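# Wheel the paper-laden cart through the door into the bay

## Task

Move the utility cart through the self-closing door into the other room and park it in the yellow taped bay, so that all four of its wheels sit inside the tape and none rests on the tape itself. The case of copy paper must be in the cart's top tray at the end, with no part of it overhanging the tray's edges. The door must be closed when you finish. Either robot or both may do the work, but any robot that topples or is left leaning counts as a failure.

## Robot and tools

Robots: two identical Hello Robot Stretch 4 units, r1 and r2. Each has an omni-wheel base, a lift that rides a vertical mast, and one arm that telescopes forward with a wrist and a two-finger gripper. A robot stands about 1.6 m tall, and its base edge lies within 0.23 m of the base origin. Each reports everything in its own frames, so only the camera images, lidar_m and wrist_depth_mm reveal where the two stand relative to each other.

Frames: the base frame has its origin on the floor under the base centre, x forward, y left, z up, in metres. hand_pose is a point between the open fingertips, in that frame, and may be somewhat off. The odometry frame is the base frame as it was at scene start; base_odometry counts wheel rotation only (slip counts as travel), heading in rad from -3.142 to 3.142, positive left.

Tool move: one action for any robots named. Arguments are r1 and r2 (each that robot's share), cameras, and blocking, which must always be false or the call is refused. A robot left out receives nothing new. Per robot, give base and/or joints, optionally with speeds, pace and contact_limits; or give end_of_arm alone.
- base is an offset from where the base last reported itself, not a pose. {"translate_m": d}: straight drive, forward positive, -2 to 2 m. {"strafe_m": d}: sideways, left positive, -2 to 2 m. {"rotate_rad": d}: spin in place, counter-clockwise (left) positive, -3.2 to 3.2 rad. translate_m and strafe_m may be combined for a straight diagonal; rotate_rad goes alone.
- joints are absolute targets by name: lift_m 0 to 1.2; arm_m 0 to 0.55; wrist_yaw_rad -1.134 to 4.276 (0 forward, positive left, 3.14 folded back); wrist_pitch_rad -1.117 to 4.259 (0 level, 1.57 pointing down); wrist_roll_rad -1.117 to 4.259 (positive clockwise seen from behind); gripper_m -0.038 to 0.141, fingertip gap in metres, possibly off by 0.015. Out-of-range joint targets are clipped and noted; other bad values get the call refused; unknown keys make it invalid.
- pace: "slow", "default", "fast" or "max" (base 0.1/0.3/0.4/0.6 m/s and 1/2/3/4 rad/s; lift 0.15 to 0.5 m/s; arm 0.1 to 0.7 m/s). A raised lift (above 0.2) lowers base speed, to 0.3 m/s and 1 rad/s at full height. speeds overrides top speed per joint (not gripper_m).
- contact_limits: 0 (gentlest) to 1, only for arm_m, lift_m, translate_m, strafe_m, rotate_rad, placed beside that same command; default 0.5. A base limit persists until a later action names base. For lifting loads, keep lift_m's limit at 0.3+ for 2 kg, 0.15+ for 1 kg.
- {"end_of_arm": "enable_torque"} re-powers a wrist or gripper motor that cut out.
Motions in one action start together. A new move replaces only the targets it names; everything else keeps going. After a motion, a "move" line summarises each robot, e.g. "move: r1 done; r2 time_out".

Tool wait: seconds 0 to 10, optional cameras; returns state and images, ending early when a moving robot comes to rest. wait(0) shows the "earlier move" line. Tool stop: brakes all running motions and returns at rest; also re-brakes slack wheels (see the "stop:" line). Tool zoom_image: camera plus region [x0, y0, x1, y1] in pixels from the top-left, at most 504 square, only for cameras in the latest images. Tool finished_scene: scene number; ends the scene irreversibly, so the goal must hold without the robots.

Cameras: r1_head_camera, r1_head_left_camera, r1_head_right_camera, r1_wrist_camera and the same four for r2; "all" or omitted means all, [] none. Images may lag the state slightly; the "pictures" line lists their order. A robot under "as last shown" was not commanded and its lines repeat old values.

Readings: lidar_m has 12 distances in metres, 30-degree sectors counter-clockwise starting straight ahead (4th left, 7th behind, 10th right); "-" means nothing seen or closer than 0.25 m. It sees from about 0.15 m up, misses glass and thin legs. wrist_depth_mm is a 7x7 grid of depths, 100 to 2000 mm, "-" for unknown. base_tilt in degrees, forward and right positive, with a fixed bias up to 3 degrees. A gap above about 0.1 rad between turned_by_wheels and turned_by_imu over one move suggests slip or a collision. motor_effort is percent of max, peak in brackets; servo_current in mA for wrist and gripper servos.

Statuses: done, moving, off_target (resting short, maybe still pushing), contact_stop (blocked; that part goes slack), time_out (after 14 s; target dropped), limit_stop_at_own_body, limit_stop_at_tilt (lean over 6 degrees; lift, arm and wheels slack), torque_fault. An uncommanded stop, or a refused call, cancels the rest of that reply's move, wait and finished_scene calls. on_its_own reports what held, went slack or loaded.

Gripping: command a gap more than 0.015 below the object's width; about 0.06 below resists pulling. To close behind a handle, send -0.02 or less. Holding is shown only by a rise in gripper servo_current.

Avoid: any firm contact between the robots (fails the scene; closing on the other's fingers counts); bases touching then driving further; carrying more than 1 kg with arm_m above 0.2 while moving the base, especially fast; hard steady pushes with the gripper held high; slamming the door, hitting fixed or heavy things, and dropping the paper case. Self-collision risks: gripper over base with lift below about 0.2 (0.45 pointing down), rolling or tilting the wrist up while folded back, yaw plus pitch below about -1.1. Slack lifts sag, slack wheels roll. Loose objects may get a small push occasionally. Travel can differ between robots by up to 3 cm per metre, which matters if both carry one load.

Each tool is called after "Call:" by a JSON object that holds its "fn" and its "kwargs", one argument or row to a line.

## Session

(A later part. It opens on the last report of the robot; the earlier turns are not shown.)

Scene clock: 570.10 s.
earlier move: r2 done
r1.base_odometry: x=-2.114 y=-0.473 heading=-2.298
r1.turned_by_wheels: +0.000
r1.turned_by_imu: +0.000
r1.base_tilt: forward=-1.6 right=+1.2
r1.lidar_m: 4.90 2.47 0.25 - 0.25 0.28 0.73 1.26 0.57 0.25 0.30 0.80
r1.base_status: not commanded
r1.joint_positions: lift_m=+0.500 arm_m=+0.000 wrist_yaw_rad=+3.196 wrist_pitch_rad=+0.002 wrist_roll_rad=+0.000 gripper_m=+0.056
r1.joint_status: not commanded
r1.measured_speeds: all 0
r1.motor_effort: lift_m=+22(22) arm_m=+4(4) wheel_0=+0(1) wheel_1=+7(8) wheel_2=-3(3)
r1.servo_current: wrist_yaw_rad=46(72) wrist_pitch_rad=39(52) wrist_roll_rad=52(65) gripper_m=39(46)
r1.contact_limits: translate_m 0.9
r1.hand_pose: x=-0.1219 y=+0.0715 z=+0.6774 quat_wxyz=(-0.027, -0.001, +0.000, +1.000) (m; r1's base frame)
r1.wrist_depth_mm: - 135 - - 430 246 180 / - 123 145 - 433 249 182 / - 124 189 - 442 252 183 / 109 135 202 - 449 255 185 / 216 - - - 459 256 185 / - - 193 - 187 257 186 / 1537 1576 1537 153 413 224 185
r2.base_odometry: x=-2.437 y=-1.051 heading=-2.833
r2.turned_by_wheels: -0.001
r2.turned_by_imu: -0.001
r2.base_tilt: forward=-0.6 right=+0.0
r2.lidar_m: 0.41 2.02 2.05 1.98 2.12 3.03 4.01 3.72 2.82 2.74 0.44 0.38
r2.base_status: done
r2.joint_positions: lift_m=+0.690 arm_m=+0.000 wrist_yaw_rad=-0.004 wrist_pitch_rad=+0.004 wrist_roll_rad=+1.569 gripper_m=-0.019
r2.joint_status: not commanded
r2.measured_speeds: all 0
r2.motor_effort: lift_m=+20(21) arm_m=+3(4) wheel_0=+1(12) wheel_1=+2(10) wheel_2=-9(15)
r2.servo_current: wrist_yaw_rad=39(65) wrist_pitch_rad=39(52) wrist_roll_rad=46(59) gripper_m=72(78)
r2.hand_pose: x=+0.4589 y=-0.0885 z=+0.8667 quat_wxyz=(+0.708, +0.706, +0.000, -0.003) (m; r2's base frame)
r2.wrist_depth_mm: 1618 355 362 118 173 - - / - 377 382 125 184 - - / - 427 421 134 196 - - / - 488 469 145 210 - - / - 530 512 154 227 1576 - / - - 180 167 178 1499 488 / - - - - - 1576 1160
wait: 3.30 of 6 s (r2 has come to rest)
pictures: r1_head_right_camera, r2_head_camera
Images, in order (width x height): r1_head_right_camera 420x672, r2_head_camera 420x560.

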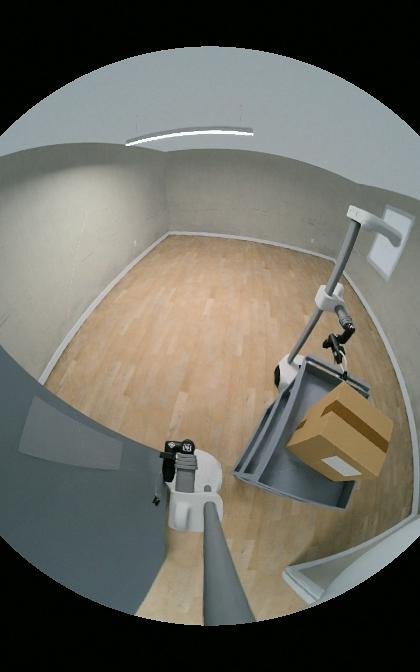

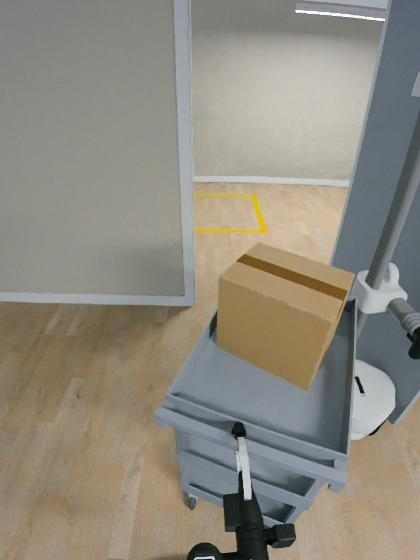

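Call:
{"fn": "move", "kwargs": {
  "blocking": false,
  "r2": {"base":{"strafe_m":-0.17}},
  "cameras": []
}}

Call:
{"fn": "wait", "kwargs": {
  "seconds": 4,
  "cameras": ["r2_head_camera","r1_head_right_camera"]
}}

Scene clock: 584.73 s.
move: r2 moving
r1: as last shown
r1.turned_by_imu: -0.001
r1.base_tilt: forward=-1.6 right=+1.3
r1.lidar_m: 4.91 2.48 0.25 - 0.25 0.27 0.79 1.24 0.54 0.25 0.27 0.74
r1.motor_effort: lift_m=+22(22) arm_m=+4(4) wheel_0=+0(1) wheel_1=+7(7) wheel_2=-3(3)
r1.servo_current: wrist_yaw_rad=39(59) wrist_pitch_rad=46(46) wrist_roll_rad=46(65) gripper_m=39(46)
r1.contact_limits: translate_m 0.9
r1.wrist_depth_mm: - 135 - - 430 246 180 / - 123 145 - 433 249 182 / - 124 189 - 442 252 184 / 109 136 202 - 452 255 185 / 216 - - - 459 257 186 / - - 193 - 188 257 186 / 1537 1537 1537 153 413 224 185
r2.base_odometry: x=-2.447 y=-1.016 heading=-2.832
r2.turned_by_wheels: +0.001
r2.turned_by_imu: +0.003
r2.base_tilt: forward=-0.7 right=+0.0
r2.lidar_m: 0.42 1.99 2.09 2.05 2.14 3.09 3.99 3.66 2.81 2.71 1.05 0.37
r2.base_status: strafe_m moving
r2.joint_positions: lift_m=+0.690 arm_m=+0.000 wrist_yaw_rad=+0.006 wrist_pitch_rad=+0.004 wrist_roll_rad=+1.569 gripper_m=-0.019
r2.joint_status: not commanded
r2.measured_speeds: translate_m=+0.000 strafe_m=-0.140 rotate_rad=-0.001 lift_m=+0.000 arm_m=+0.000 wrist_yaw_rad=+0.038 wrist_pitch_rad=+0.000 wrist_roll_rad=+0.000
r2.motor_effort: lift_m=+20(21) arm_m=+4(4) wheel_0=+18(21) wheel_1=-9(10) wheel_2=-1(8)
r2.servo_current: wrist_yaw_rad=46(52) wrist_pitch_rad=39(46) wrist_roll_rad=52(59) gripper_m=72(78)
r2.hand_pose: x=+0.4598 y=-0.0856 z=+0.8667 quat_wxyz=(+0.708, +0.706, +0.004, +0.001) (m; r2's base frame)
r2.wrist_depth_mm: 1576 349 355 110 165 - - / 1661 375 377 120 176 - - / - 427 415 127 191 - - / - 492 469 137 205 - - / - - 521 151 223 1576 - / - - 182 165 179 1576 488 / - - - - 260 1618 1160
pictures: none
No camera images: "cameras" was empty.

Scene clock: 586.07 s.
earlier move: r2 done
r1.base_odometry: x=-2.114 y=-0.473 heading=-2.298
r1.turned_by_wheels: +0.000
r1.turned_by_imu: -0.001
r1.base_tilt: forward=-1.6 right=+1.3
r1.lidar_m: 4.91 2.49 0.25 - 0.25 0.25 0.79 1.25 0.25 0.25 0.25 0.44
r1.base_status: not commanded
r1.joint_positions: lift_m=+0.500 arm_m=+0.000 wrist_yaw_rad=+3.196 wrist_pitch_rad=+0.002 wrist_roll_rad=+0.000 gripper_m=+0.056
r1.joint_status: not commanded
r1.measured_speeds: all 0
r1.motor_effort: lift_m=+22(22) arm_m=+4(4) wheel_0=+0(1) wheel_1=+2(8) wheel_2=-4(4)
r1.servo_current: wrist_yaw_rad=78(78) wrist_pitch_rad=39(52) wrist_roll_rad=59(65) gripper_m=46(46)
r1.contact_limits: translate_m 0.9
r1.hand_pose: x=-0.1219 y=+0.0715 z=+0.6774 quat_wxyz=(-0.027, -0.001, +0.000, +1.000) (m; r1's base frame)
r1.wrist_depth_mm: - 135 - - 424 247 179 / - 123 146 - 436 248 181 / - 124 189 - 439 252 183 / 109 136 202 - 449 254 185 / 216 - - - 455 255 185 / - - 193 - 187 256 185 / 1537 1537 1537 154 410 222 185
r2.base_odometry: x=-2.488 y=-0.889 heading=-2.832
r2.turned_by_wheels: +0.000
r2.turned_by_imu: +0.001
r2.base_tilt: forward=-0.7 right=+0.1
r2.lidar_m: 0.41 0.46 2.23 2.16 2.31 3.30 4.00 3.50 2.64 2.56 1.10 0.39
r2.base_status: done
r2.joint_positions: lift_m=+0.690 arm_m=+0.000 wrist_yaw_rad=+0.004 wrist_pitch_rad=+0.004 wrist_roll_rad=+1.569 gripper_m=-0.019
r2.joint_status: not commanded
r2.measured_speeds: all 0
r2.motor_effort: lift_m=+20(21) arm_m=+4(4) wheel_0=+4(21) wheel_1=-1(10) wheel_2=+0(8)
r2.servo_current: wrist_yaw_rad=39(72) wrist_pitch_rad=39(52) wrist_roll_rad=52(59) gripper_m=72(78)
r2.hand_pose: x=+0.4596 y=-0.0862 z=+0.8667 quat_wxyz=(+0.708, +0.706, +0.003, +0.000) (m; r2's base frame)
r2.wrist_depth_mm: - - - 138 194 - - / 1661 394 394 144 200 750 - / - 413 413 150 210 - - / - 462 449 156 219 - - / 1661 504 488 163 229 - - / - - 186 170 179 1464 530 / - - - - - 1576 477
wait: 1.33 of 4 s (r2 has come to rest)
pictures: r1_head_right_camera, r2_head_camera
Images, in order (width x height): r1_head_right_camera 420x672, r2_head_camera 420x560.

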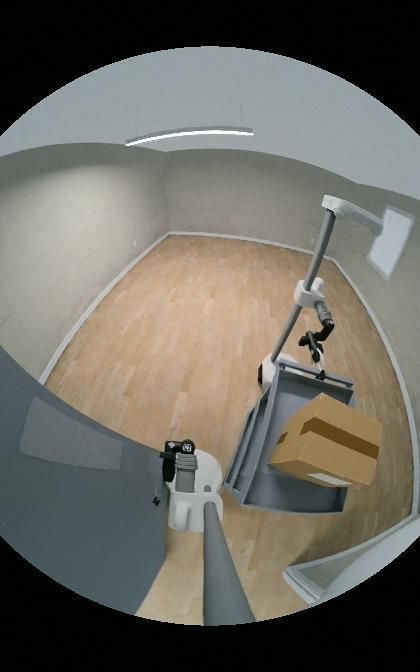

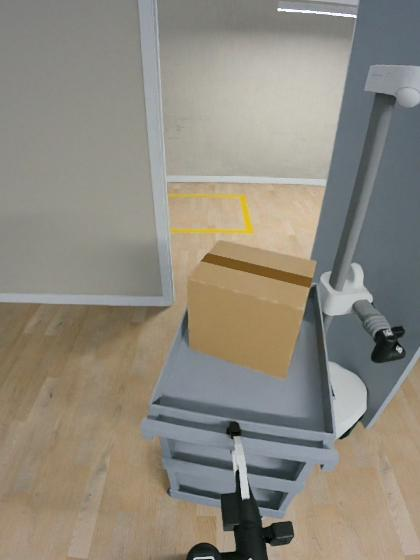

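Call:
{"fn": "move", "kwargs": {
  "blocking": false,
  "r2": {"base":{"translate_m":-0.25,"strafe_m":-0.05},"pace":"slow"},
  "cameras": []
}}

Call:
{"fn": "wait", "kwargs": {
  "seconds": 6,
  "cameras": ["r2_head_camera","r1_head_right_camera"]
}}

Scene clock: 594.03 s.
move: r2 moving
r1: as last shown
r1.turned_by_imu: +0.000
r1.lidar_m: 4.90 2.47 0.25 - 0.25 0.29 0.76 1.26 0.27 0.25 0.25 0.46
r1.motor_effort: lift_m=+22(22) arm_m=+4(4) wheel_0=+0(1) wheel_1=+2(2) wheel_2=-3(4)
r1.servo_current: wrist_yaw_rad=59(59) wrist_pitch_rad=39(46) wrist_roll_rad=39(59) gripper_m=39(46)
r1.contact_limits: translate_m 0.9
r1.wrist_depth_mm: - 135 - - 427 247 180 / - 123 145 - 436 248 182 / - 124 189 - 442 251 183 / 109 136 203 - 452 255 185 / 216 - - - 455 257 185 / - - 193 - 187 256 186 / 1537 1499 1499 154 410 223 185
r2.base_odometry: x=-2.477 y=-0.883 heading=-2.832
r2.turned_by_wheels: +0.000
r2.turned_by_imu: +0.001
r2.base_tilt: forward=-0.6 right=+0.1
r2.lidar_m: 0.42 0.48 2.24 2.17 2.31 3.31 4.01 3.48 2.62 2.57 1.11 0.42
r2.base_status: translate_m moving; strafe_m moving
r2.joint_positions: lift_m=+0.690 arm_m=+0.000 wrist_yaw_rad=+0.004 wrist_pitch_rad=+0.004 wrist_roll_rad=+1.569 gripper_m=-0.019
r2.joint_status: not commanded
r2.measured_speeds: translate_m=-0.049 strafe_m=-0.009 rotate_rad=-0.001 lift_m=+0.000 arm_m=+0.000 wrist_yaw_rad=+0.000 wrist_pitch_rad=+0.000 wrist_roll_rad=+0.000
r2.motor_effort: lift_m=+20(21) arm_m=+3(4) wheel_0=-5(9) wheel_1=-8(8) wheel_2=+15(15)
r2.servo_current: wrist_yaw_rad=39(59) wrist_pitch_rad=39(52) wrist_roll_rad=33(52) gripper_m=78(78)
r2.hand_pose: x=+0.4596 y=-0.0862 z=+0.8667 quat_wxyz=(+0.708, +0.706, +0.003, +0.000) (m; r2's base frame)
r2.wrist_depth_mm: - - - 139 195 - - / 1661 397 399 145 203 - - / - 421 415 151 211 - - / - 462 449 158 220 - - / 1618 508 492 165 229 - - / - - 185 171 180 564 - / - - - - - 1576 480
pictures: none
No camera images: "cameras" was empty.

Scene clock: 597.33 s.
earlier move: r2 done
r1.base_odometry: x=-2.114 y=-0.473 heading=-2.298
r1.turned_by_wheels: +0.000
r1.turned_by_imu: +0.000
r1.base_tilt: forward=-1.6 right=+1.2
r1.lidar_m: 4.91 2.48 0.25 - 0.25 0.27 0.77 1.26 1.49 0.40 0.26 0.31
r1.base_status: not commanded
r1.joint_positions: lift_m=+0.500 arm_m=+0.000 wrist_yaw_rad=+3.196 wrist_pitch_rad=+0.002 wrist_roll_rad=+0.000 gripper_m=+0.056
r1.joint_status: not commanded
r1.measured_speeds: all 0
r1.motor_effort: lift_m=+22(22) arm_m=+4(4) wheel_0=+0(1) wheel_1=+2(3) wheel_2=-3(4)
r1.servo_current: wrist_yaw_rad=59(78) wrist_pitch_rad=33(52) wrist_roll_rad=20(72) gripper_m=46(52)
r1.contact_limits: translate_m 0.9
r1.hand_pose: x=-0.1219 y=+0.0715 z=+0.6774 quat_wxyz=(-0.027, -0.001, +0.000, +1.000) (m; r1's base frame)
r1.wrist_depth_mm: - 135 - - 424 246 180 / - 122 145 - 436 249 182 / - 124 189 - 445 251 183 / 109 135 202 - 449 253 184 / 215 - - - 455 256 185 / - - 194 - 188 256 186 / 1537 1499 1499 153 413 223 186
r2.base_odometry: x=-2.266 y=-0.765 heading=-2.833
r2.turned_by_wheels: -0.001
r2.turned_by_imu: -0.001
r2.base_tilt: forward=-0.7 right=+0.1
r2.lidar_m: 0.41 0.42 2.29 2.23 2.36 3.41 3.76 3.37 2.55 2.50 2.69 0.41
r2.base_status: done
r2.joint_positions: lift_m=+0.690 arm_m=+0.000 wrist_yaw_rad=-0.002 wrist_pitch_rad=+0.004 wrist_roll_rad=+1.569 gripper_m=-0.019
r2.joint_status: not commanded
r2.measured_speeds: all 0
r2.motor_effort: lift_m=+20(21) arm_m=-4(4) wheel_0=-8(13) wheel_1=-7(10) wheel_2=+3(15)
r2.servo_current: wrist_yaw_rad=59(65) wrist_pitch_rad=46(52) wrist_roll_rad=39(65) gripper_m=72(85)
r2.hand_pose: x=+0.4591 y=-0.0881 z=+0.8667 quat_wxyz=(+0.708, +0.706, +0.001, -0.002) (m; r2's base frame)
r2.wrist_depth_mm: - - - 156 213 - - / - 1008 1008 159 218 778 - / - 421 421 163 223 809 - / 1921 452 442 167 228 831 - / - 480 466 170 231 - - / - 492 186 173 180 - - / - - - - 241 1576 480
wait: 3.30 of 6 s (r2 has come to rest)
pictures: r1_head_right_camera, r2_head_camera
Images, in order (width x height): r1_head_right_camera 420x672, r2_head_camera 420x560.

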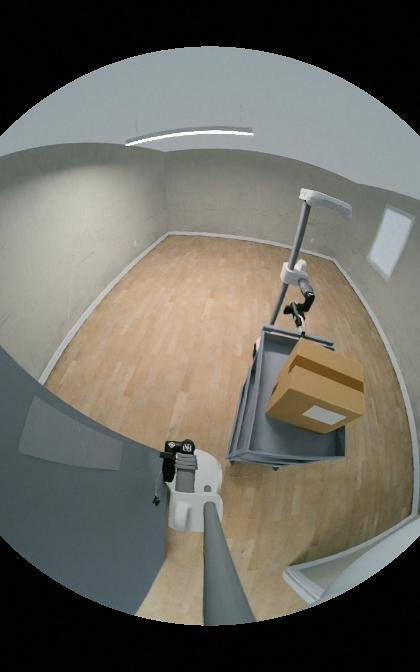

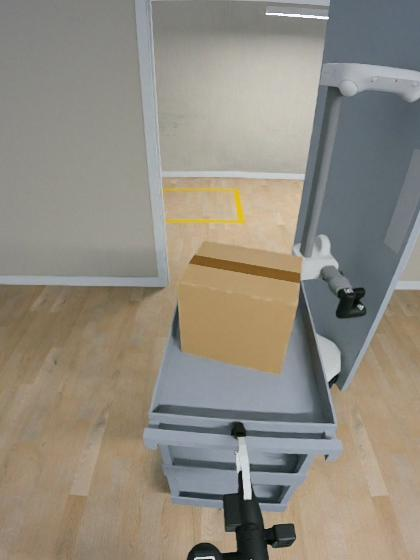

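Call:
{"fn": "move", "kwargs": {
  "blocking": false,
  "r2": {"base":{"strafe_m":-0.17}},
  "cameras": []
}}

Call:
{"fn": "wait", "kwargs": {
  "seconds": 4,
  "cameras": []
}}

Call:
{"fn": "move", "kwargs": {
  "blocking": false,
  "r2": {"base":{"translate_m":0.2,"strafe_m":0.035},"pace":"slow"},
  "cameras": []
}}

Call:
{"fn": "wait", "kwargs": {
  "seconds": 6,
  "cameras": ["r2_head_camera","r1_head_right_camera"]
}}

Scene clock: 608.87 s.
move: r2 moving
r1: as last shown
r1.turned_by_imu: -0.001
r1.base_tilt: forward=-1.6 right=+1.3
r1.lidar_m: 4.89 2.50 0.25 - 0.25 0.25 0.77 1.26 1.50 0.39 0.25 0.32
r1.motor_effort: lift_m=+22(22) arm_m=+4(4) wheel_0=+0(1) wheel_1=+2(3) wheel_2=-3(3)
r1.servo_current: wrist_yaw_rad=39(72) wrist_pitch_rad=46(46) wrist_roll_rad=39(72) gripper_m=46(46)
r1.contact_limits: translate_m 0.9
r1.wrist_depth_mm: - 135 - - 427 247 180 / - 123 145 - 436 249 181 / - 124 189 - 445 251 183 / 109 136 203 - 449 255 185 / 216 - - - 455 256 185 / - - 194 - 187 257 186 / 1537 1499 1537 153 415 223 186
r2.base_odometry: x=-2.276 y=-0.731 heading=-2.833
r2.turned_by_wheels: +0.001
r2.turned_by_imu: +0.002
r2.base_tilt: forward=-0.7 right=+0.1
r2.lidar_m: 0.40 0.43 2.32 2.27 2.42 3.48 3.75 3.36 2.54 2.48 2.64 0.40
r2.base_status: strafe_m moving
r2.joint_positions: lift_m=+0.690 arm_m=+0.000 wrist_yaw_rad=+0.004 wrist_pitch_rad=+0.004 wrist_roll_rad=+1.569 gripper_m=-0.019
r2.joint_status: not commanded
r2.measured_speeds: translate_m=+0.001 strafe_m=-0.142 rotate_rad=-0.004 lift_m=+0.000 arm_m=+0.000 wrist_yaw_rad=+0.014 wrist_pitch_rad=+0.000 wrist_roll_rad=+0.000
r2.motor_effort: lift_m=+20(21) arm_m=-3(4) wheel_0=+19(19) wheel_1=-9(13) wheel_2=+0(3)
r2.servo_current: wrist_yaw_rad=46(59) wrist_pitch_rad=39(46) wrist_roll_rad=52(52) gripper_m=72(78)
r2.hand_pose: x=+0.4597 y=-0.0862 z=+0.8667 quat_wxyz=(+0.708, +0.706, +0.003, +0.000) (m; r2's base frame)
r2.wrist_depth_mm: - - - 152 208 - - / 1025 - 1025 156 214 - - / - 418 415 159 219 820 - / - 442 439 164 224 831 - / - 480 469 168 230 - - / - 488 488 171 180 - - / - - - - 241 1618 484
pictures: none
No camera images: "cameras" was empty.

Scene clock: 610.20 s.
earlier move: r2 done
r1.base_odometry: x=-2.114 y=-0.473 heading=-2.298
r1.turned_by_wheels: +0.000
r1.turned_by_imu: +0.000
r1.base_tilt: forward=-1.6 right=+1.2
r1.lidar_m: 4.90 2.46 0.25 - 0.25 0.28 0.73 1.27 1.51 0.38 0.25 0.33
r1.base_status: not commanded
r1.joint_positions: lift_m=+0.500 arm_m=+0.000 wrist_yaw_rad=+3.196 wrist_pitch_rad=+0.002 wrist_roll_rad=+0.000 gripper_m=+0.056
r1.joint_status: not commanded
r1.measured_speeds: all 0
r1.motor_effort: lift_m=+22(22) arm_m=+4(5) wheel_0=+0(1) wheel_1=+2(3) wheel_2=-3(3)
r1.servo_current: wrist_yaw_rad=52(72) wrist_pitch_rad=46(46) wrist_roll_rad=26(72) gripper_m=39(46)
r1.contact_limits: translate_m 0.9
r1.hand_pose: x=-0.1219 y=+0.0715 z=+0.6774 quat_wxyz=(-0.027, -0.001, +0.000, +1.000) (m; r1's base frame)
r1.wrist_depth_mm: - 135 - - 430 246 180 / - 123 145 - 436 249 181 / - 124 190 - 445 251 183 / 109 136 202 - 449 255 184 / 216 - - - 452 255 185 / - - 193 - 187 257 186 / 1537 1537 1537 153 410 223 186
r2.base_odometry: x=-2.317 y=-0.603 heading=-2.833
r2.turned_by_wheels: +0.000
r2.turned_by_imu: +0.000
r2.base_tilt: forward=-0.7 right=+0.1
r2.lidar_m: 0.36 0.40 2.48 2.41 2.57 3.66 3.78 3.15 2.41 2.34 2.48 0.43
r2.base_status: done
r2.joint_positions: lift_m=+0.690 arm_m=+0.000 wrist_yaw_rad=+0.000 wrist_pitch_rad=+0.004 wrist_roll_rad=+1.569 gripper_m=-0.019
r2.joint_status: not commanded
r2.measured_speeds: all 0
r2.motor_effort: lift_m=+21(21) arm_m=-3(4) wheel_0=+3(19) wheel_1=+0(13) wheel_2=-1(3)
r2.servo_current: wrist_yaw_rad=39(59) wrist_pitch_rad=39(52) wrist_roll_rad=52(52) gripper_m=78(78)
r2.hand_pose: x=+0.4593 y=-0.0875 z=+0.8667 quat_wxyz=(+0.708, +0.706, +0.001, -0.002) (m; r2's base frame)
r2.wrist_depth_mm: - - - 181 245 252 253 / - - - 180 240 1098 904 / 991 - - 178 238 820 - / 1863 469 433 236 236 842 - / - 442 442 175 235 831 - / - 452 186 172 179 - - / - 139 462 - 230 - -
wait: 1.33 of 4 s (r2 has come to rest)
pictures: none
No camera images: "cameras" was empty.

Scene clock: 610.70 s.
move: r2 moving
r1: as last shown
r1.base_tilt: forward=-1.5 right=+1.3
r1.lidar_m: 4.91 2.48 0.25 - 0.25 0.28 0.77 1.27 1.52 0.32 0.25 0.32
r1.motor_effort: lift_m=+22(22) arm_m=+4(4) wheel_0=+0(1) wheel_1=+2(3) wheel_2=-3(3)
r1.servo_current: wrist_yaw_rad=39(78) wrist_pitch_rad=46(52) wrist_roll_rad=33(65) gripper_m=39(46)
r1.contact_limits: translate_m 0.9
r1.wrist_depth_mm: - 135 - - 427 246 180 / - 122 145 - 436 249 181 / - 124 190 - 445 251 183 / 109 136 203 - 452 254 184 / 216 - - - 452 258 186 / - - 194 - 187 257 186 / 1537 1537 1537 153 413 224 186
r2.base_odometry: x=-2.328 y=-0.609 heading=-2.833
r2.turned_by_wheels: +0.000
r2.turned_by_imu: +0.000
r2.base_tilt: forward=-0.7 right=+0.0
r2.lidar_m: 0.36 0.38 2.47 2.39 2.58 3.70 3.77 3.14 2.38 2.35 2.49 0.45
r2.base_status: translate_m moving; strafe_m moving
r2.joint_positions: lift_m=+0.690 arm_m=+0.000 wrist_yaw_rad=-0.002 wrist_pitch_rad=+0.004 wrist_roll_rad=+1.569 gripper_m=-0.019
r2.joint_status: not commanded
r2.measured_speeds: translate_m=+0.047 strafe_m=+0.008 rotate_rad=-0.001 lift_m=+0.000 arm_m=+0.000 wrist_yaw_rad=-0.012 wrist_pitch_rad=+0.000 wrist_roll_rad=+0.000
r2.motor_effort: lift_m=+20(21) arm_m=+1(3) wheel_0=+5(9) wheel_1=+7(8) wheel_2=-15(15)
r2.servo_current: wrist_yaw_rad=59(65) wrist_pitch_rad=46(52) wrist_roll_rad=46(59) gripper_m=78(78)
r2.hand_pose: x=+0.4591 y=-0.0880 z=+0.8667 quat_wxyz=(+0.708, +0.706, +0.001, -0.002) (m; r2's base frame)
r2.wrist_depth_mm: - - - 183 246 254 254 / - - - 180 242 1060 878 / - - - 179 240 1008 - / 1863 492 436 235 237 842 - / - 445 442 175 234 820 - / - 449 185 172 180 - - / - 140 459 - 229 - -
pictures: none
No camera images: "cameras" was empty.

Scene clock: 613.50 s.
earlier move: r2 done
r1.base_odometry: x=-2.114 y=-0.473 heading=-2.298
r1.turned_by_wheels: +0.000
r1.turned_by_imu: +0.000
r1.base_tilt: forward=-1.6 right=+1.3
r1.lidar_m: 4.90 2.48 0.25 - 0.25 0.26 0.75 1.27 0.25 0.25 0.25 0.34
r1.base_status: not commanded
r1.joint_positions: lift_m=+0.500 arm_m=+0.000 wrist_yaw_rad=+3.196 wrist_pitch_rad=+0.002 wrist_roll_rad=+0.000 gripper_m=+0.056
r1.joint_status: not commanded
r1.measured_speeds: all 0
r1.motor_effort: lift_m=+22(22) arm_m=+4(4) wheel_0=+0(1) wheel_1=+2(3) wheel_2=-3(3)
r1.servo_current: wrist_yaw_rad=39(78) wrist_pitch_rad=33(52) wrist_roll_rad=46(65) gripper_m=33(52)
r1.contact_limits: translate_m 0.9
r1.hand_pose: x=-0.1219 y=+0.0715 z=+0.6774 quat_wxyz=(-0.027, -0.001, +0.000, +1.000) (m; r1's base frame)
r1.wrist_depth_mm: - 135 - - 427 246 179 / - 123 145 - 436 248 181 / - 124 189 - 442 251 183 / 109 136 202 - 452 256 184 / 216 - - - 452 256 185 / - - 193 - 187 258 186 / 1576 1537 1576 153 410 223 186
r2.base_odometry: x=-2.497 y=-0.697 heading=-2.833
r2.turned_by_wheels: +0.000
r2.turned_by_imu: -0.001
r2.base_tilt: forward=-0.6 right=+0.1
r2.lidar_m: 0.38 0.39 2.42 2.34 2.49 3.62 3.98 3.23 2.45 2.40 2.54 0.44
r2.base_status: done
r2.joint_positions: lift_m=+0.690 arm_m=+0.000 wrist_yaw_rad=-0.005 wrist_pitch_rad=+0.004 wrist_roll_rad=+1.569 gripper_m=-0.019
r2.joint_status: not commanded
r2.measured_speeds: all 0
r2.motor_effort: lift_m=+20(21) arm_m=+4(4) wheel_0=+0(9) wheel_1=+5(9) wheel_2=-8(17)
r2.servo_current: wrist_yaw_rad=59(65) wrist_pitch_rad=46(52) wrist_roll_rad=59(59) gripper_m=78(78)
r2.hand_pose: x=+0.4588 y=-0.0889 z=+0.8667 quat_wxyz=(+0.708, +0.706, +0.000, -0.003) (m; r2's base frame)
r2.wrist_depth_mm: - - - 179 243 249 257 / 809 831 831 179 240 878 878 / 1618 - - 177 238 820 - / 1661 433 439 176 236 842 - / 1808 442 445 174 235 831 - / - 455 187 172 180 - - / - 124 466 - 231 - -
wait: 2.80 of 6 s (r2 has come to rest)
pictures: r1_head_right_camera, r2_head_camera
Images, in order (width x height): r1_head_right_camera 420x672, r2_head_camera 420x560.

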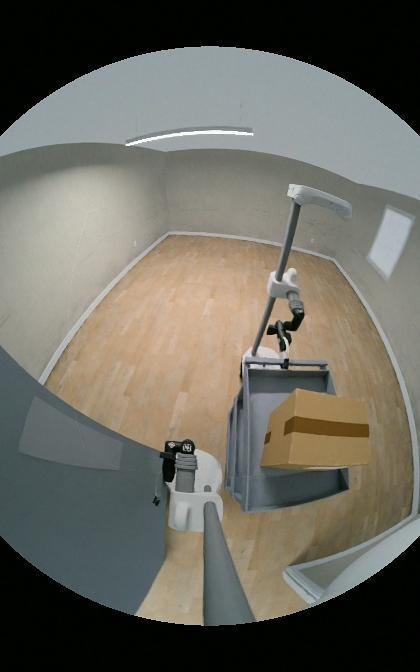

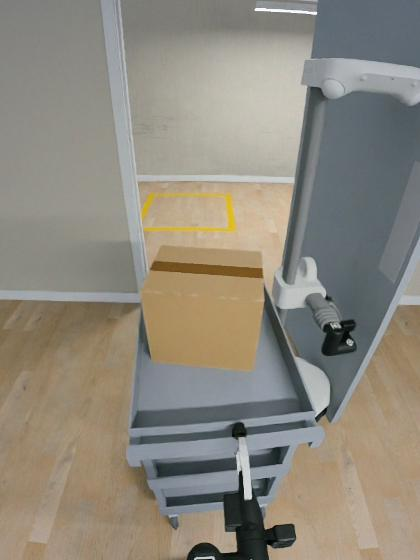

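Call:
{"fn": "move", "kwargs": {
  "blocking": false,
  "r2": {"base":{"strafe_m":0.2}},
  "cameras": []
}}

Call:
{"fn": "wait", "kwargs": {
  "seconds": 4,
  "cameras": []
}}

Call:
{"fn": "move", "kwargs": {
  "blocking": false,
  "r2": {"base":{"translate_m":-0.4,"strafe_m":0.1}},
  "cameras": []
}}

Call:
{"fn": "wait", "kwargs": {
  "seconds": 6,
  "cameras": ["r2_head_camera"]
}}

Scene clock: 632.93 s.
move: r2 moving
r1: as last shown
r1.turned_by_imu: -0.001
r1.base_tilt: forward=-1.6 right=+1.2
r1.lidar_m: 4.90 2.50 0.25 - 0.25 0.27 0.73 1.23 0.25 0.25 0.25 0.31
r1.motor_effort: lift_m=+22(22) arm_m=+4(4) wheel_0=+0(1) wheel_1=+2(2) wheel_2=-3(3)
r1.servo_current: wrist_yaw_rad=52(72) wrist_pitch_rad=39(46) wrist_roll_rad=46(59) gripper_m=39(46)
r1.contact_limits: translate_m 0.9
r1.wrist_depth_mm: - 135 - - 433 248 180 / - 123 145 - 433 249 181 / - 124 190 - 445 252 183 / 109 136 203 - 452 254 185 / 215 - - - 455 255 186 / - - 193 - 188 256 186 / 1499 1576 1537 153 413 223 186
r2.base_odometry: x=-2.486 y=-0.732 heading=-2.834
r2.turned_by_wheels: -0.001
r2.turned_by_imu: +0.002
r2.base_tilt: forward=-0.7 right=+0.1
r2.lidar_m: 0.39 0.41 2.37 2.31 2.46 3.53 4.00 3.27 2.49 2.42 2.59 0.42
r2.base_status: strafe_m moving
r2.joint_positions: lift_m=+0.690 arm_m=+0.000 wrist_yaw_rad=-0.007 wrist_pitch_rad=+0.004 wrist_roll_rad=+1.569 gripper_m=-0.019
r2.joint_status: not commanded
r2.measured_speeds: translate_m=+0.001 strafe_m=+0.141 rotate_rad=-0.006 lift_m=+0.000 arm_m=+0.000 wrist_yaw_rad=+0.000 wrist_pitch_rad=+0.000 wrist_roll_rad=+0.000
r2.motor_effort: lift_m=+20(21) arm_m=+4(4) wheel_0=-14(19) wheel_1=+9(11) wheel_2=+0(5)
r2.servo_current: wrist_yaw_rad=52(59) wrist_pitch_rad=46(46) wrist_roll_rad=52(59) gripper_m=78(78)
r2.hand_pose: x=+0.4587 y=-0.0893 z=+0.8667 quat_wxyz=(+0.708, +0.706, -0.001, -0.004) (m; r2's base frame)
r2.wrist_depth_mm: - - - 177 239 265 788 / 809 809 831 177 237 866 854 / 1661 - - 176 236 798 - / 1618 439 436 175 236 842 - / 1708 449 449 174 234 842 - / - 459 187 173 180 - - / - 123 469 - 233 - -
pictures: none
No camera images: "cameras" was empty.

Scene clock: 634.40 s.
earlier move: r2 done
r1.base_odometry: x=-2.114 y=-0.473 heading=-2.298
r1.turned_by_wheels: +0.000
r1.turned_by_imu: +0.000
r1.base_tilt: forward=-1.6 right=+1.3
r1.lidar_m: 4.89 2.49 0.25 - 0.25 0.27 0.76 1.28 1.49 0.25 0.26 0.49
r1.base_status: not commanded
r1.joint_positions: lift_m=+0.500 arm_m=+0.000 wrist_yaw_rad=+3.196 wrist_pitch_rad=+0.002 wrist_roll_rad=+0.000 gripper_m=+0.056
r1.joint_status: not commanded
r1.measured_speeds: all 0
r1.motor_effort: lift_m=+22(22) arm_m=+4(4) wheel_0=+0(1) wheel_1=+2(2) wheel_2=-3(3)
r1.servo_current: wrist_yaw_rad=52(78) wrist_pitch_rad=46(52) wrist_roll_rad=52(59) gripper_m=39(46)
r1.contact_limits: translate_m 0.9
r1.hand_pose: x=-0.1219 y=+0.0715 z=+0.6774 quat_wxyz=(-0.027, -0.001, +0.000, +1.000) (m; r1's base frame)
r1.wrist_depth_mm: - 135 - - 427 247 180 / - 123 145 - 433 249 181 / - 124 190 - 442 252 183 / 109 135 202 - 449 254 184 / 216 - - - 459 256 185 / - - 193 - 187 258 186 / 1537 1537 1499 153 410 224 186
r2.base_odometry: x=-2.436 y=-0.888 heading=-2.833
r2.turned_by_wheels: +0.000
r2.turned_by_imu: +0.000
r2.base_tilt: forward=-0.7 right=+0.1
r2.lidar_m: 0.41 0.46 2.23 2.16 2.28 3.22 3.95 3.50 2.65 2.59 1.25 0.41
r2.base_status: done
r2.joint_positions: lift_m=+0.690 arm_m=+0.000 wrist_yaw_rad=+0.000 wrist_pitch_rad=+0.004 wrist_roll_rad=+1.569 gripper_m=-0.019
r2.joint_status: not commanded
r2.measured_speeds: all 0
r2.motor_effort: lift_m=+20(21) arm_m=+4(4) wheel_0=-3(22) wheel_1=-1(11) wheel_2=+0(5)
r2.servo_current: wrist_yaw_rad=39(65) wrist_pitch_rad=46(52) wrist_roll_rad=46(65) gripper_m=72(78)
r2.hand_pose: x=+0.4592 y=-0.0875 z=+0.8667 quat_wxyz=(+0.708, +0.706, +0.001, -0.002) (m; r2's base frame)
r2.wrist_depth_mm: 878 - 854 139 195 - - / - - 477 145 203 - - / 1708 410 413 151 212 - - / 1708 452 445 157 220 - - / - 500 484 165 229 - - / - - 186 171 178 - - / - - - - - 1576 492
wait: 1.47 of 4 s (r2 has come to rest)
pictures: none
No camera images: "cameras" was empty.

Scene clock: 634.90 s.
move: r2 moving
r1: as last shown
r1.lidar_m: 4.90 2.49 0.25 - 0.25 0.26 0.74 1.27 1.50 0.25 0.26 0.47
r1.servo_current: wrist_yaw_rad=52(65) wrist_pitch_rad=39(46) wrist_roll_rad=46(65) gripper_m=46(46)
r1.contact_limits: translate_m 0.9
r1.wrist_depth_mm: - 135 - - 430 247 180 / - 123 145 - 436 248 182 / - 124 189 - 445 251 184 / 109 136 202 - 452 254 185 / 216 - - - 455 256 186 / - - 194 - 187 255 186 / 1537 1537 1537 153 410 223 186
r2.base_odometry: x=-2.404 y=-0.886 heading=-2.833
r2.turned_by_wheels: +0.000
r2.turned_by_imu: +0.000
r2.base_tilt: forward=-0.6 right=+0.0
r2.lidar_m: 0.43 0.47 2.18 2.16 2.29 3.28 3.93 3.49 2.65 2.60 1.29 0.40
r2.base_status: translate_m moving; strafe_m moving
r2.joint_positions: lift_m=+0.690 arm_m=+0.000 wrist_yaw_rad=+0.000 wrist_pitch_rad=+0.004 wrist_roll_rad=+1.569 gripper_m=-0.019
r2.joint_status: not commanded
r2.measured_speeds: translate_m=-0.120 strafe_m=+0.031 rotate_rad=+0.001 lift_m=+0.000 arm_m=+0.000 wrist_yaw_rad=+0.013 wrist_pitch_rad=+0.000 wrist_roll_rad=+0.000
r2.motor_effort: lift_m=+21(21) arm_m=-4(4) wheel_0=-11(15) wheel_1=-6(9) wheel_2=+17(18)
r2.servo_current: wrist_yaw_rad=46(52) wrist_pitch_rad=46(46) wrist_roll_rad=52(52) gripper_m=78(78)
r2.hand_pose: x=+0.4593 y=-0.0874 z=+0.8667 quat_wxyz=(+0.708, +0.706, +0.002, -0.001) (m; r2's base frame)
r2.wrist_depth_mm: 1537 - 878 138 193 - - / 1661 521 449 143 201 - - / 1756 410 413 150 210 - - / - 459 445 157 220 - - / 1708 496 492 164 229 - - / - - 186 170 177 559 - / - - - - - 1576 484
pictures: none
No camera images: "cameras" was empty.

Scene clock: 637.23 s.
earlier move: r2 done
r1.base_odometry: x=-2.114 y=-0.473 heading=-2.298
r1.turned_by_wheels: +0.000
r1.turned_by_imu: +0.000
r1.base_tilt: forward=-1.6 right=+1.2
r1.lidar_m: 4.89 2.48 0.25 - 0.25 0.27 0.74 1.25 1.48 0.87 0.50 0.57
r1.base_status: not commanded
r1.joint_positions: lift_m=+0.500 arm_m=+0.000 wrist_yaw_rad=+3.196 wrist_pitch_rad=+0.002 wrist_roll_rad=+0.000 gripper_m=+0.056
r1.joint_status: not commanded
r1.measured_speeds: all 0
r1.motor_effort: lift_m=+22(22) arm_m=+4(5) wheel_0=+0(1) wheel_1=+2(3) wheel_2=-3(3)
r1.servo_current: wrist_yaw_rad=46(72) wrist_pitch_rad=46(52) wrist_roll_rad=33(65) gripper_m=39(52)
r1.contact_limits: translate_m 0.9
r1.hand_pose: x=-0.1219 y=+0.0715 z=+0.6774 quat_wxyz=(-0.027, -0.001, +0.000, +1.000) (m; r1's base frame)
r1.wrist_depth_mm: - 134 - - 427 247 180 / - 122 146 - 433 250 182 / - 124 189 - 445 250 184 / 109 136 202 - 452 253 184 / 216 - - - 455 255 186 / - - 193 - 187 258 185 / 1537 1499 1537 153 410 223 186
r2.base_odometry: x=-2.025 y=-0.862 heading=-2.833
r2.turned_by_wheels: +0.000
r2.turned_by_imu: +0.002
r2.base_tilt: forward=-0.7 right=+0.0
r2.lidar_m: 0.40 0.48 2.13 2.07 2.22 3.15 3.55 3.59 2.72 2.66 2.81 0.40
r2.base_status: done
r2.joint_positions: lift_m=+0.690 arm_m=+0.000 wrist_yaw_rad=+0.004 wrist_pitch_rad=+0.004 wrist_roll_rad=+1.569 gripper_m=-0.019
r2.joint_status: not commanded
r2.measured_speeds: all 0
r2.motor_effort: lift_m=+20(21) arm_m=-4(5) wheel_0=+1(15) wheel_1=-4(9) wheel_2=+5(21)
r2.servo_current: wrist_yaw_rad=59(59) wrist_pitch_rad=46(52) wrist_roll_rad=59(59) gripper_m=78(78)
r2.hand_pose: x=+0.4597 y=-0.0862 z=+0.8667 quat_wxyz=(+0.708, +0.706, +0.003, +0.000) (m; r2's base frame)
r2.wrist_depth_mm: - 1229 1182 141 196 1098 - / - - 539 147 204 - - / - 407 410 151 212 - - / - 445 442 158 220 820 - / - - 477 165 229 - - / - - 186 171 178 - - / - - - - - 1661 504
wait: 2.33 of 6 s (r2 has come to rest)
pictures: r2_head_camera
Images, in order (width x height): r2_head_camera 420x560.

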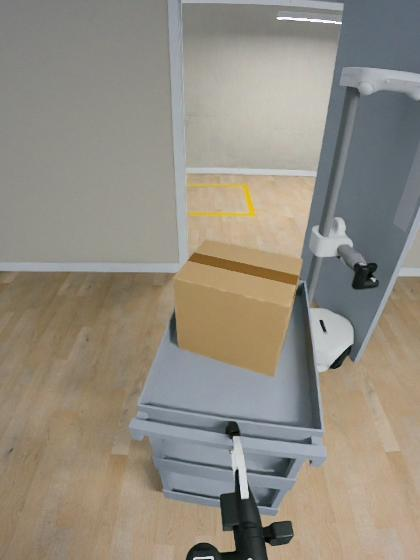

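Call:
{"fn": "move", "kwargs": {
  "blocking": false,
  "r2": {"base":{"strafe_m":-0.22}},
  "cameras": []
}}

Call:
{"fn": "wait", "kwargs": {
  "seconds": 4,
  "cameras": []
}}

Call:
{"fn": "move", "kwargs": {
  "blocking": false,
  "r2": {"base":{"translate_m":0.3,"strafe_m":0.05},"pace":"slow"},
  "cameras": []
}}

Call:
{"fn": "wait", "kwargs": {
  "seconds": 6,
  "cameras": ["r2_head_camera","r1_head_right_camera"]
}}

Scene clock: 644.23 s.
move: r2 moving
r1: as last shown
r1.base_tilt: forward=-1.6 right=+1.3
r1.lidar_m: 4.91 2.48 0.25 - 0.25 0.27 0.75 1.26 1.51 0.87 0.49 0.57
r1.motor_effort: lift_m=+22(22) arm_m=+4(4) wheel_0=+0(0) wheel_1=+2(2) wheel_2=-3(3)
r1.servo_current: wrist_yaw_rad=72(72) wrist_pitch_rad=39(46) wrist_roll_rad=33(59) gripper_m=39(46)
r1.contact_limits: translate_m 0.9
r1.wrist_depth_mm: - 135 - - 427 247 180 / - 123 145 - 433 248 182 / - 124 190 - 445 252 183 / 109 136 204 - 449 254 184 / 216 - - - 459 255 185 / - - 193 - 189 257 186 / 1537 1537 1499 153 410 223 186
r2.base_odometry: x=-2.036 y=-0.827 heading=-2.833
r2.turned_by_wheels: +0.000
r2.turned_by_imu: +0.002
r2.base_tilt: forward=-0.7 right=+0.1
r2.lidar_m: 0.43 0.45 2.17 2.12 2.26 3.23 3.52 3.56 2.70 2.63 2.79 0.42
r2.base_status: strafe_m moving
r2.joint_positions: lift_m=+0.690 arm_m=+0.000 wrist_yaw_rad=+0.006 wrist_pitch_rad=+0.004 wrist_roll_rad=+1.569 gripper_m=-0.019
r2.joint_status: not commanded
r2.measured_speeds: translate_m=+0.000 strafe_m=-0.143 rotate_rad=+0.000 lift_m=+0.000 arm_m=+0.000 wrist_yaw_rad=+0.000 wrist_pitch_rad=+0.000 wrist_roll_rad=+0.000
r2.motor_effort: lift_m=+20(20) arm_m=-4(4) wheel_0=+15(18) wheel_1=-10(10) wheel_2=+1(3)
r2.servo_current: wrist_yaw_rad=52(59) wrist_pitch_rad=39(46) wrist_roll_rad=52(52) gripper_m=72(78)
r2.hand_pose: x=+0.4599 y=-0.0857 z=+0.8667 quat_wxyz=(+0.708, +0.706, +0.004, +0.001) (m; r2's base frame)
r2.wrist_depth_mm: - 1205 1229 143 200 1160 - / - - - 148 206 - - / - 413 413 153 213 - - / - 442 436 158 221 820 - / - 480 469 166 229 - - / - - 488 170 179 - - / - - - - - 1618 504
pictures: none
No camera images: "cameras" was empty.

Scene clock: 645.77 s.
earlier move: r2 done
r1.base_odometry: x=-2.114 y=-0.473 heading=-2.298
r1.turned_by_wheels: +0.000
r1.turned_by_imu: +0.000
r1.base_tilt: forward=-1.6 right=+1.3
r1.lidar_m: 4.91 2.48 0.25 - 0.25 0.26 0.74 1.27 1.49 2.79 0.46 0.54
r1.base_status: not commanded
r1.joint_positions: lift_m=+0.500 arm_m=+0.000 wrist_yaw_rad=+3.196 wrist_pitch_rad=+0.002 wrist_roll_rad=+0.000 gripper_m=+0.056
r1.joint_status: not commanded
r1.measured_speeds: all 0
r1.motor_effort: lift_m=+22(22) arm_m=+4(4) wheel_0=+0(1) wheel_1=+2(2) wheel_2=-3(3)
r1.servo_current: wrist_yaw_rad=46(72) wrist_pitch_rad=46(46) wrist_roll_rad=59(65) gripper_m=46(52)
r1.contact_limits: translate_m 0.9
r1.hand_pose: x=-0.1219 y=+0.0715 z=+0.6774 quat_wxyz=(-0.027, -0.001, +0.000, +1.000) (m; r1's base frame)
r1.wrist_depth_mm: - 135 - - 427 246 180 / - 123 146 - 433 248 182 / - 124 190 - 449 251 183 / 109 136 202 - 452 254 184 / 216 - - - 455 256 186 / - - 193 - 188 256 186 / 1576 1537 1537 153 413 223 186
r2.base_odometry: x=-2.092 y=-0.652 heading=-2.833
r2.turned_by_wheels: +0.000
r2.turned_by_imu: +0.001
r2.base_tilt: forward=-0.7 right=+0.1
r2.lidar_m: 0.38 0.40 2.36 2.30 2.43 3.53 3.54 3.30 2.53 2.42 2.59 0.41
r2.base_status: done
r2.joint_positions: lift_m=+0.690 arm_m=+0.000 wrist_yaw_rad=+0.000 wrist_pitch_rad=+0.004 wrist_roll_rad=+1.569 gripper_m=-0.019
r2.joint_status: not commanded
r2.measured_speeds: all 0
r2.motor_effort: lift_m=+20(21) arm_m=-4(5) wheel_0=+5(21) wheel_1=+1(11) wheel_2=+0(3)
r2.servo_current: wrist_yaw_rad=52(65) wrist_pitch_rad=46(52) wrist_roll_rad=52(65) gripper_m=65(78)
r2.hand_pose: x=+0.4593 y=-0.0875 z=+0.8667 quat_wxyz=(+0.708, +0.706, +0.001, -0.002) (m; r2's base frame)
r2.wrist_depth_mm: - - - 180 241 249 250 / - 1182 - 178 239 1182 1008 / - - - 177 238 831 - / - - 430 235 236 842 - / - 442 439 174 235 842 - / - 452 186 172 178 - - / - - 459 - 230 - -
wait: 1.53 of 4 s (r2 has come to rest)
pictures: none
No camera images: "cameras" was empty.

Scene clock: 646.27 s.
move: r2 moving
r1: as last shown
r1.lidar_m: 4.90 2.49 0.25 - 0.25 0.26 0.76 1.26 1.48 2.74 0.45 0.53
r1.servo_current: wrist_yaw_rad=46(72) wrist_pitch_rad=46(46) wrist_roll_rad=46(59) gripper_m=39(46)
r1.contact_limits: translate_m 0.9
r1.wrist_depth_mm: - 135 - - 427 246 180 / - 123 145 - 433 248 181 / - 124 189 - 439 251 183 / 109 136 202 - 449 255 185 / 216 - - - 459 255 185 / - - 193 - 187 257 186 / 1499 1537 1499 153 410 223 186
r2.base_odometry: x=-2.103 y=-0.658 heading=-2.833
r2.turned_by_wheels: +0.000
r2.turned_by_imu: +0.000
r2.base_tilt: forward=-0.7 right=+0.1
r2.lidar_m: 0.36 0.38 2.35 2.30 2.44 3.48 3.55 3.27 2.53 2.44 2.59 0.42
r2.base_status: translate_m moving; strafe_m moving
r2.joint_positions: lift_m=+0.690 arm_m=+0.000 wrist_yaw_rad=-0.003 wrist_pitch_rad=+0.004 wrist_roll_rad=+1.569 gripper_m=-0.019
r2.joint_status: not commanded
r2.measured_speeds: translate_m=+0.048 strafe_m=+0.008 rotate_rad=-0.002 lift_m=+0.000 arm_m=+0.000 wrist_yaw_rad=-0.012 wrist_pitch_rad=+0.000 wrist_roll_rad=+0.000
r2.motor_effort: lift_m=+21(21) arm_m=-1(4) wheel_0=+5(9) wheel_1=+7(9) wheel_2=-14(15)
r2.servo_current: wrist_yaw_rad=39(59) wrist_pitch_rad=46(52) wrist_roll_rad=52(59) gripper_m=72(85)
r2.hand_pose: x=+0.4591 y=-0.0882 z=+0.8667 quat_wxyz=(+0.708, +0.706, +0.001, -0.002) (m; r2's base frame)
r2.wrist_depth_mm: - - - 184 247 254 256 / - 1205 1205 181 243 1160 991 / - - - 179 241 1182 - / - - 477 236 237 842 - / - 439 442 175 234 831 - / - 449 186 172 180 - - / - 455 452 - 229 - -
pictures: none
No camera images: "cameras" was empty.

Scene clock: 650.07 s.
earlier move: r2 done
r1.base_odometry: x=-2.114 y=-0.473 heading=-2.298
r1.turned_by_wheels: +0.000
r1.turned_by_imu: +0.000
r1.base_tilt: forward=-1.6 right=+1.3
r1.lidar_m: 4.90 2.49 0.25 - 0.25 0.27 0.78 1.27 1.48 0.34 0.39 0.52
r1.base_status: not commanded
r1.joint_positions: lift_m=+0.500 arm_m=+0.000 wrist_yaw_rad=+3.196 wrist_pitch_rad=+0.002 wrist_roll_rad=+0.000 gripper_m=+0.056
r1.joint_status: not commanded
r1.measured_speeds: all 0
r1.motor_effort: lift_m=+22(22) arm_m=+4(4) wheel_0=+0(1) wheel_1=+2(3) wheel_2=-3(3)
r1.servo_current: wrist_yaw_rad=52(72) wrist_pitch_rad=46(52) wrist_roll_rad=39(72) gripper_m=46(52)
r1.contact_limits: translate_m 0.9
r1.hand_pose: x=-0.1219 y=+0.0715 z=+0.6774 quat_wxyz=(-0.027, -0.001, +0.000, +1.000) (m; r1's base frame)
r1.wrist_depth_mm: - 135 - - 430 246 180 / - 122 145 - 436 249 181 / - 124 189 - 445 251 183 / 109 136 202 - 452 254 184 / 216 - - - 455 257 185 / - - 193 - 188 257 186 / 1576 1499 1537 153 410 224 186
r2.base_odometry: x=-2.362 y=-0.791 heading=-2.833
r2.turned_by_wheels: +0.000
r2.turned_by_imu: -0.002
r2.base_tilt: forward=-0.7 right=+0.1
r2.lidar_m: 0.36 0.39 2.29 2.22 2.36 3.39 3.84 3.40 2.58 2.51 2.67 0.46
r2.base_status: done
r2.joint_positions: lift_m=+0.690 arm_m=+0.000 wrist_yaw_rad=-0.006 wrist_pitch_rad=+0.004 wrist_roll_rad=+1.569 gripper_m=-0.019
r2.joint_status: not commanded
r2.measured_speeds: all 0
r2.motor_effort: lift_m=+21(21) arm_m=+4(4) wheel_0=+0(11) wheel_1=+5(9) wheel_2=-9(18)
r2.servo_current: wrist_yaw_rad=46(65) wrist_pitch_rad=46(52) wrist_roll_rad=39(65) gripper_m=72(85)
r2.hand_pose: x=+0.4588 y=-0.0891 z=+0.8667 quat_wxyz=(+0.708, +0.706, +0.000, -0.004) (m; r2's base frame)
r2.wrist_depth_mm: - - - 181 243 251 252 / 931 - - 180 241 1537 854 / 1756 - - 177 238 820 - / 1708 - 433 235 237 842 - / - 442 439 174 235 842 - / - 449 185 173 181 - - / - 124 455 - 229 - -
wait: 3.80 of 6 s (r2 has come to rest)
pictures: r1_head_right_camera, r2_head_camera
Images, in order (width x height): r1_head_right_camera 420x672, r2_head_camera 420x560.

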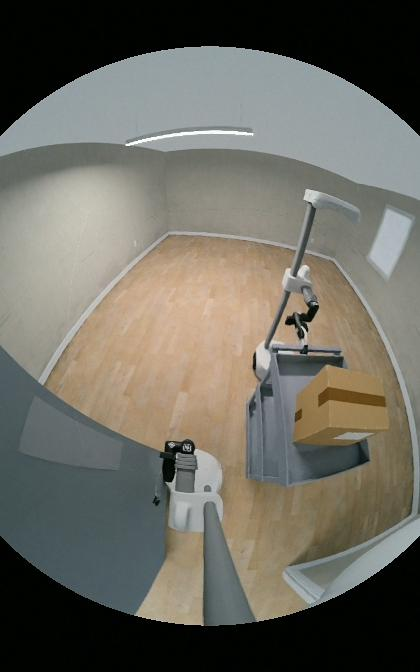

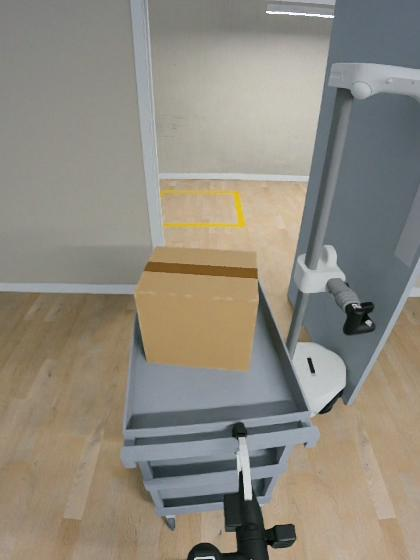

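Call:
{"fn": "move", "kwargs": {
  "blocking": false,
  "r2": {"base":{"strafe_m":0.15}},
  "cameras": []
}}

Call:
{"fn": "wait", "kwargs": {
  "seconds": 4,
  "cameras": []
}}

Call:
{"fn": "move", "kwargs": {
  "blocking": false,
  "r2": {"base":{"translate_m":0.25,"strafe_m":-0.05},"pace":"slow"},
  "cameras": []
}}

Call:
{"fn": "wait", "kwargs": {
  "seconds": 6,
  "cameras": ["r2_head_camera","r1_head_right_camera"]
}}

Scene clock: 677.97 s.
move: r2 moving
r1: as last shown
r1.turned_by_imu: -0.001
r1.lidar_m: 4.90 2.49 0.25 - 0.25 0.28 0.77 1.24 1.50 0.35 0.37 0.56
r1.motor_effort: lift_m=+22(22) arm_m=+4(4) wheel_0=+0(1) wheel_1=+2(2) wheel_2=-3(3)
r1.servo_current: wrist_yaw_rad=46(52) wrist_pitch_rad=46(46) wrist_roll_rad=46(59) gripper_m=46(46)
r1.contact_limits: translate_m 0.9
r1.wrist_depth_mm: - 134 - - 427 245 180 / - 123 145 - 433 248 181 / - 124 189 - 442 252 184 / 109 135 202 - 445 253 185 / 216 - - - 455 256 185 / - - 193 - 188 257 185 / 1537 1499 1499 154 413 223 186
r2.base_odometry: x=-2.351 y=-0.825 heading=-2.834
r2.turned_by_wheels: -0.001
r2.turned_by_imu: +0.000
r2.base_tilt: forward=-0.7 right=+0.1
r2.lidar_m: 0.36 0.39 2.25 2.19 2.31 3.32 3.85 3.41 2.61 2.53 2.70 0.44
r2.base_status: strafe_m moving
r2.joint_positions: lift_m=+0.690 arm_m=+0.000 wrist_yaw_rad=-0.006 wrist_pitch_rad=+0.004 wrist_roll_rad=+1.569 gripper_m=-0.019
r2.joint_status: not commanded
r2.measured_speeds: translate_m=-0.001 strafe_m=+0.140 rotate_rad=+0.005 lift_m=+0.000 arm_m=+0.000 wrist_yaw_rad=+0.000 wrist_pitch_rad=+0.000 wrist_roll_rad=+0.000
r2.motor_effort: lift_m=+20(21) arm_m=+4(4) wheel_0=-19(19) wheel_1=+10(11) wheel_2=+0(8)
r2.servo_current: wrist_yaw_rad=52(65) wrist_pitch_rad=46(46) wrist_roll_rad=46(59) gripper_m=72(78)
r2.hand_pose: x=+0.4587 y=-0.0893 z=+0.8667 quat_wxyz=(+0.708, +0.706, -0.001, -0.004) (m; r2's base frame)
r2.wrist_depth_mm: - - - 178 241 258 257 / 1708 - - 178 238 1537 866 / 1756 - - 176 236 809 - / 1756 436 433 176 236 842 - / - 445 445 174 233 831 - / - 452 187 173 179 - - / - 124 469 - 231 - -
pictures: none
No camera images: "cameras" was empty.

Scene clock: 679.20 s.
earlier move: r2 done
r1.base_odometry: x=-2.114 y=-0.473 heading=-2.298
r1.turned_by_wheels: +0.000
r1.turned_by_imu: +0.000
r1.base_tilt: forward=-1.6 right=+1.3
r1.lidar_m: 4.91 2.49 0.25 - 0.25 0.28 0.77 1.25 1.49 0.34 0.40 0.67
r1.base_status: not commanded
r1.joint_positions: lift_m=+0.500 arm_m=+0.000 wrist_yaw_rad=+3.196 wrist_pitch_rad=+0.002 wrist_roll_rad=+0.000 gripper_m=+0.056
r1.joint_status: not commanded
r1.measured_speeds: all 0
r1.motor_effort: lift_m=+22(22) arm_m=+4(4) wheel_0=+0(1) wheel_1=+2(2) wheel_2=-3(3)
r1.servo_current: wrist_yaw_rad=52(85) wrist_pitch_rad=46(46) wrist_roll_rad=46(59) gripper_m=46(46)
r1.contact_limits: translate_m 0.9
r1.hand_pose: x=-0.1219 y=+0.0715 z=+0.6774 quat_wxyz=(-0.027, -0.001, +0.000, +1.000) (m; r1's base frame)
r1.wrist_depth_mm: - 135 - - 427 247 180 / - 123 145 - 430 249 181 / - 124 190 - 445 252 183 / 109 136 202 - 449 254 185 / 216 - - - 459 257 185 / - - 193 - 187 256 186 / 1499 1537 1576 153 415 223 185
r2.base_odometry: x=-2.317 y=-0.933 heading=-2.834
r2.turned_by_wheels: +0.000
r2.turned_by_imu: +0.000
r2.base_tilt: forward=-0.7 right=+0.0
r2.lidar_m: 0.39 0.43 2.15 2.08 2.22 3.15 3.87 3.59 2.74 2.66 1.38 0.41
r2.base_status: done
r2.joint_positions: lift_m=+0.690 arm_m=+0.000 wrist_yaw_rad=+0.000 wrist_pitch_rad=+0.004 wrist_roll_rad=+1.569 gripper_m=-0.019
r2.joint_status: not commanded
r2.measured_speeds: all 0
r2.motor_effort: lift_m=+20(21) arm_m=+4(4) wheel_0=-6(19) wheel_1=+1(11) wheel_2=+0(8)
r2.servo_current: wrist_yaw_rad=46(65) wrist_pitch_rad=46(52) wrist_roll_rad=52(59) gripper_m=72(78)
r2.hand_pose: x=+0.4593 y=-0.0875 z=+0.8667 quat_wxyz=(+0.708, +0.706, +0.002, -0.002) (m; r2's base frame)
r2.wrist_depth_mm: - - - 151 208 1537 917 / 1756 - - 156 213 750 - / 1756 433 421 160 219 820 - / 1756 439 433 164 224 831 - / - 466 466 169 231 - - / - 488 186 172 178 - - / - - - - 243 1708 -
wait: 1.23 of 4 s (r2 has come to rest)
pictures: none
No camera images: "cameras" was empty.

Scene clock: 679.70 s.
move: r2 moving
r1: as last shown
r1.lidar_m: 4.90 2.47 0.25 - 0.25 0.28 0.77 1.26 1.51 0.34 0.41 0.70
r1.servo_current: wrist_yaw_rad=59(65) wrist_pitch_rad=33(52) wrist_roll_rad=52(59) gripper_m=46(46)
r1.contact_limits: translate_m 0.9
r1.wrist_depth_mm: - 135 - - 427 246 179 / - 122 145 - 436 249 182 / - 124 190 - 445 252 183 / 109 135 202 - 449 254 185 / 216 - - - 455 256 186 / - - 194 - 188 257 186 / 1537 1537 1537 153 415 223 185
r2.base_odometry: x=-2.329 y=-0.935 heading=-2.833
r2.turned_by_wheels: +0.000
r2.turned_by_imu: +0.000
r2.base_tilt: forward=-0.7 right=+0.1
r2.lidar_m: 0.41 0.44 2.11 2.08 2.21 3.15 3.87 3.60 2.70 2.67 1.40 0.43
r2.base_status: translate_m moving; strafe_m moving
r2.joint_positions: lift_m=+0.690 arm_m=+0.000 wrist_yaw_rad=+0.000 wrist_pitch_rad=+0.004 wrist_roll_rad=+1.569 gripper_m=-0.019
r2.joint_status: not commanded
r2.measured_speeds: translate_m=+0.049 strafe_m=-0.010 rotate_rad=+0.001 lift_m=+0.000 arm_m=+0.000 wrist_yaw_rad=+0.000 wrist_pitch_rad=+0.000 wrist_roll_rad=+0.000
r2.motor_effort: lift_m=+21(21) arm_m=+4(4) wheel_0=+10(11) wheel_1=+9(9) wheel_2=-15(15)
r2.servo_current: wrist_yaw_rad=46(52) wrist_pitch_rad=39(46) wrist_roll_rad=52(52) gripper_m=78(78)
r2.hand_pose: x=+0.4592 y=-0.0875 z=+0.8667 quat_wxyz=(+0.708, +0.706, +0.001, -0.002) (m; r2's base frame)
r2.wrist_depth_mm: - - - 151 207 1537 931 / 1756 - - 154 213 759 - / 1756 445 421 158 218 809 - / 1756 436 433 162 224 831 - / - 462 459 167 229 - - / - 488 185 171 180 - - / - - - - 241 1576 -
pictures: none
No camera images: "cameras" was empty.

Scene clock: 683.00 s.
earlier move: r2 done
r1.base_odometry: x=-2.114 y=-0.473 heading=-2.298
r1.turned_by_wheels: +0.000
r1.turned_by_imu: +0.000
r1.base_tilt: forward=-1.6 right=+1.3
r1.lidar_m: 4.90 2.49 0.25 - 0.25 0.27 0.79 1.24 0.38 0.36 0.41 0.87
r1.base_status: not commanded
r1.joint_positions: lift_m=+0.500 arm_m=+0.000 wrist_yaw_rad=+3.196 wrist_pitch_rad=+0.002 wrist_roll_rad=+0.000 gripper_m=+0.056
r1.joint_status: not commanded
r1.measured_speeds: all 0
r1.motor_effort: lift_m=+22(22) arm_m=+4(4) wheel_0=+0(1) wheel_1=+2(3) wheel_2=-3(3)
r1.servo_current: wrist_yaw_rad=33(72) wrist_pitch_rad=33(52) wrist_roll_rad=52(65) gripper_m=39(46)
r1.contact_limits: translate_m 0.9
r1.hand_pose: x=-0.1219 y=+0.0715 z=+0.6774 quat_wxyz=(-0.027, -0.001, +0.000, +1.000) (m; r1's base frame)
r1.wrist_depth_mm: - 134 - - 427 246 179 / - 122 145 - 433 250 181 / - 124 189 - 442 251 183 / 109 135 202 - 452 253 183 / 216 - - - 459 257 186 / - - 194 - 187 256 186 / 1537 1499 1537 153 410 223 186
r2.base_odometry: x=-2.570 y=-0.962 heading=-2.833
r2.turned_by_wheels: +0.000
r2.turned_by_imu: +0.002
r2.base_tilt: forward=-0.7 right=+0.1
r2.lidar_m: 0.37 0.41 2.20 2.12 2.24 3.19 4.13 3.53 2.71 2.62 0.92 0.43
r2.base_status: done
r2.joint_positions: lift_m=+0.690 arm_m=+0.000 wrist_yaw_rad=+0.003 wrist_pitch_rad=+0.004 wrist_roll_rad=+1.569 gripper_m=-0.019
r2.joint_status: not commanded
r2.measured_speeds: all 0
r2.motor_effort: lift_m=+20(21) arm_m=+4(4) wheel_0=+8(17) wheel_1=+6(9) wheel_2=-5(15)
r2.servo_current: wrist_yaw_rad=39(59) wrist_pitch_rad=39(52) wrist_roll_rad=52(59) gripper_m=72(78)
r2.hand_pose: x=+0.4595 y=-0.0866 z=+0.8667 quat_wxyz=(+0.708, +0.706, +0.003, -0.001) (m; r2's base frame)
r2.wrist_depth_mm: - - - 159 217 1430 1138 / - - - 161 220 1576 - / - - 466 164 223 831 - / - 433 433 167 228 831 - / 1537 459 459 170 231 842 - / - 480 187 172 179 - - / - 121 - - - - -
wait: 3.30 of 6 s (r2 has come to rest)
pictures: r1_head_right_camera, r2_head_camera
Images, in order (width x height): r1_head_right_camera 420x672, r2_head_camera 420x560.

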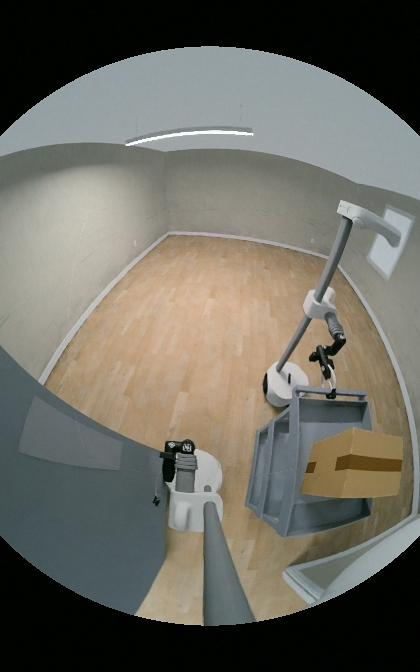

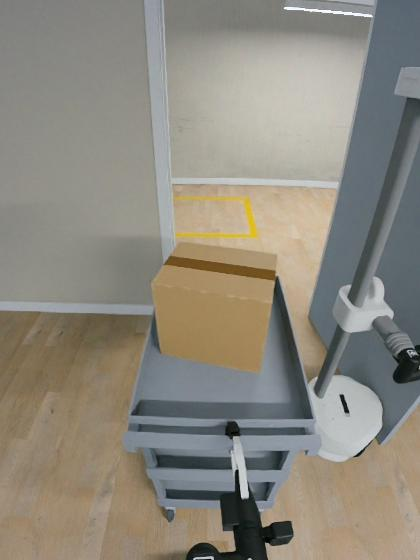

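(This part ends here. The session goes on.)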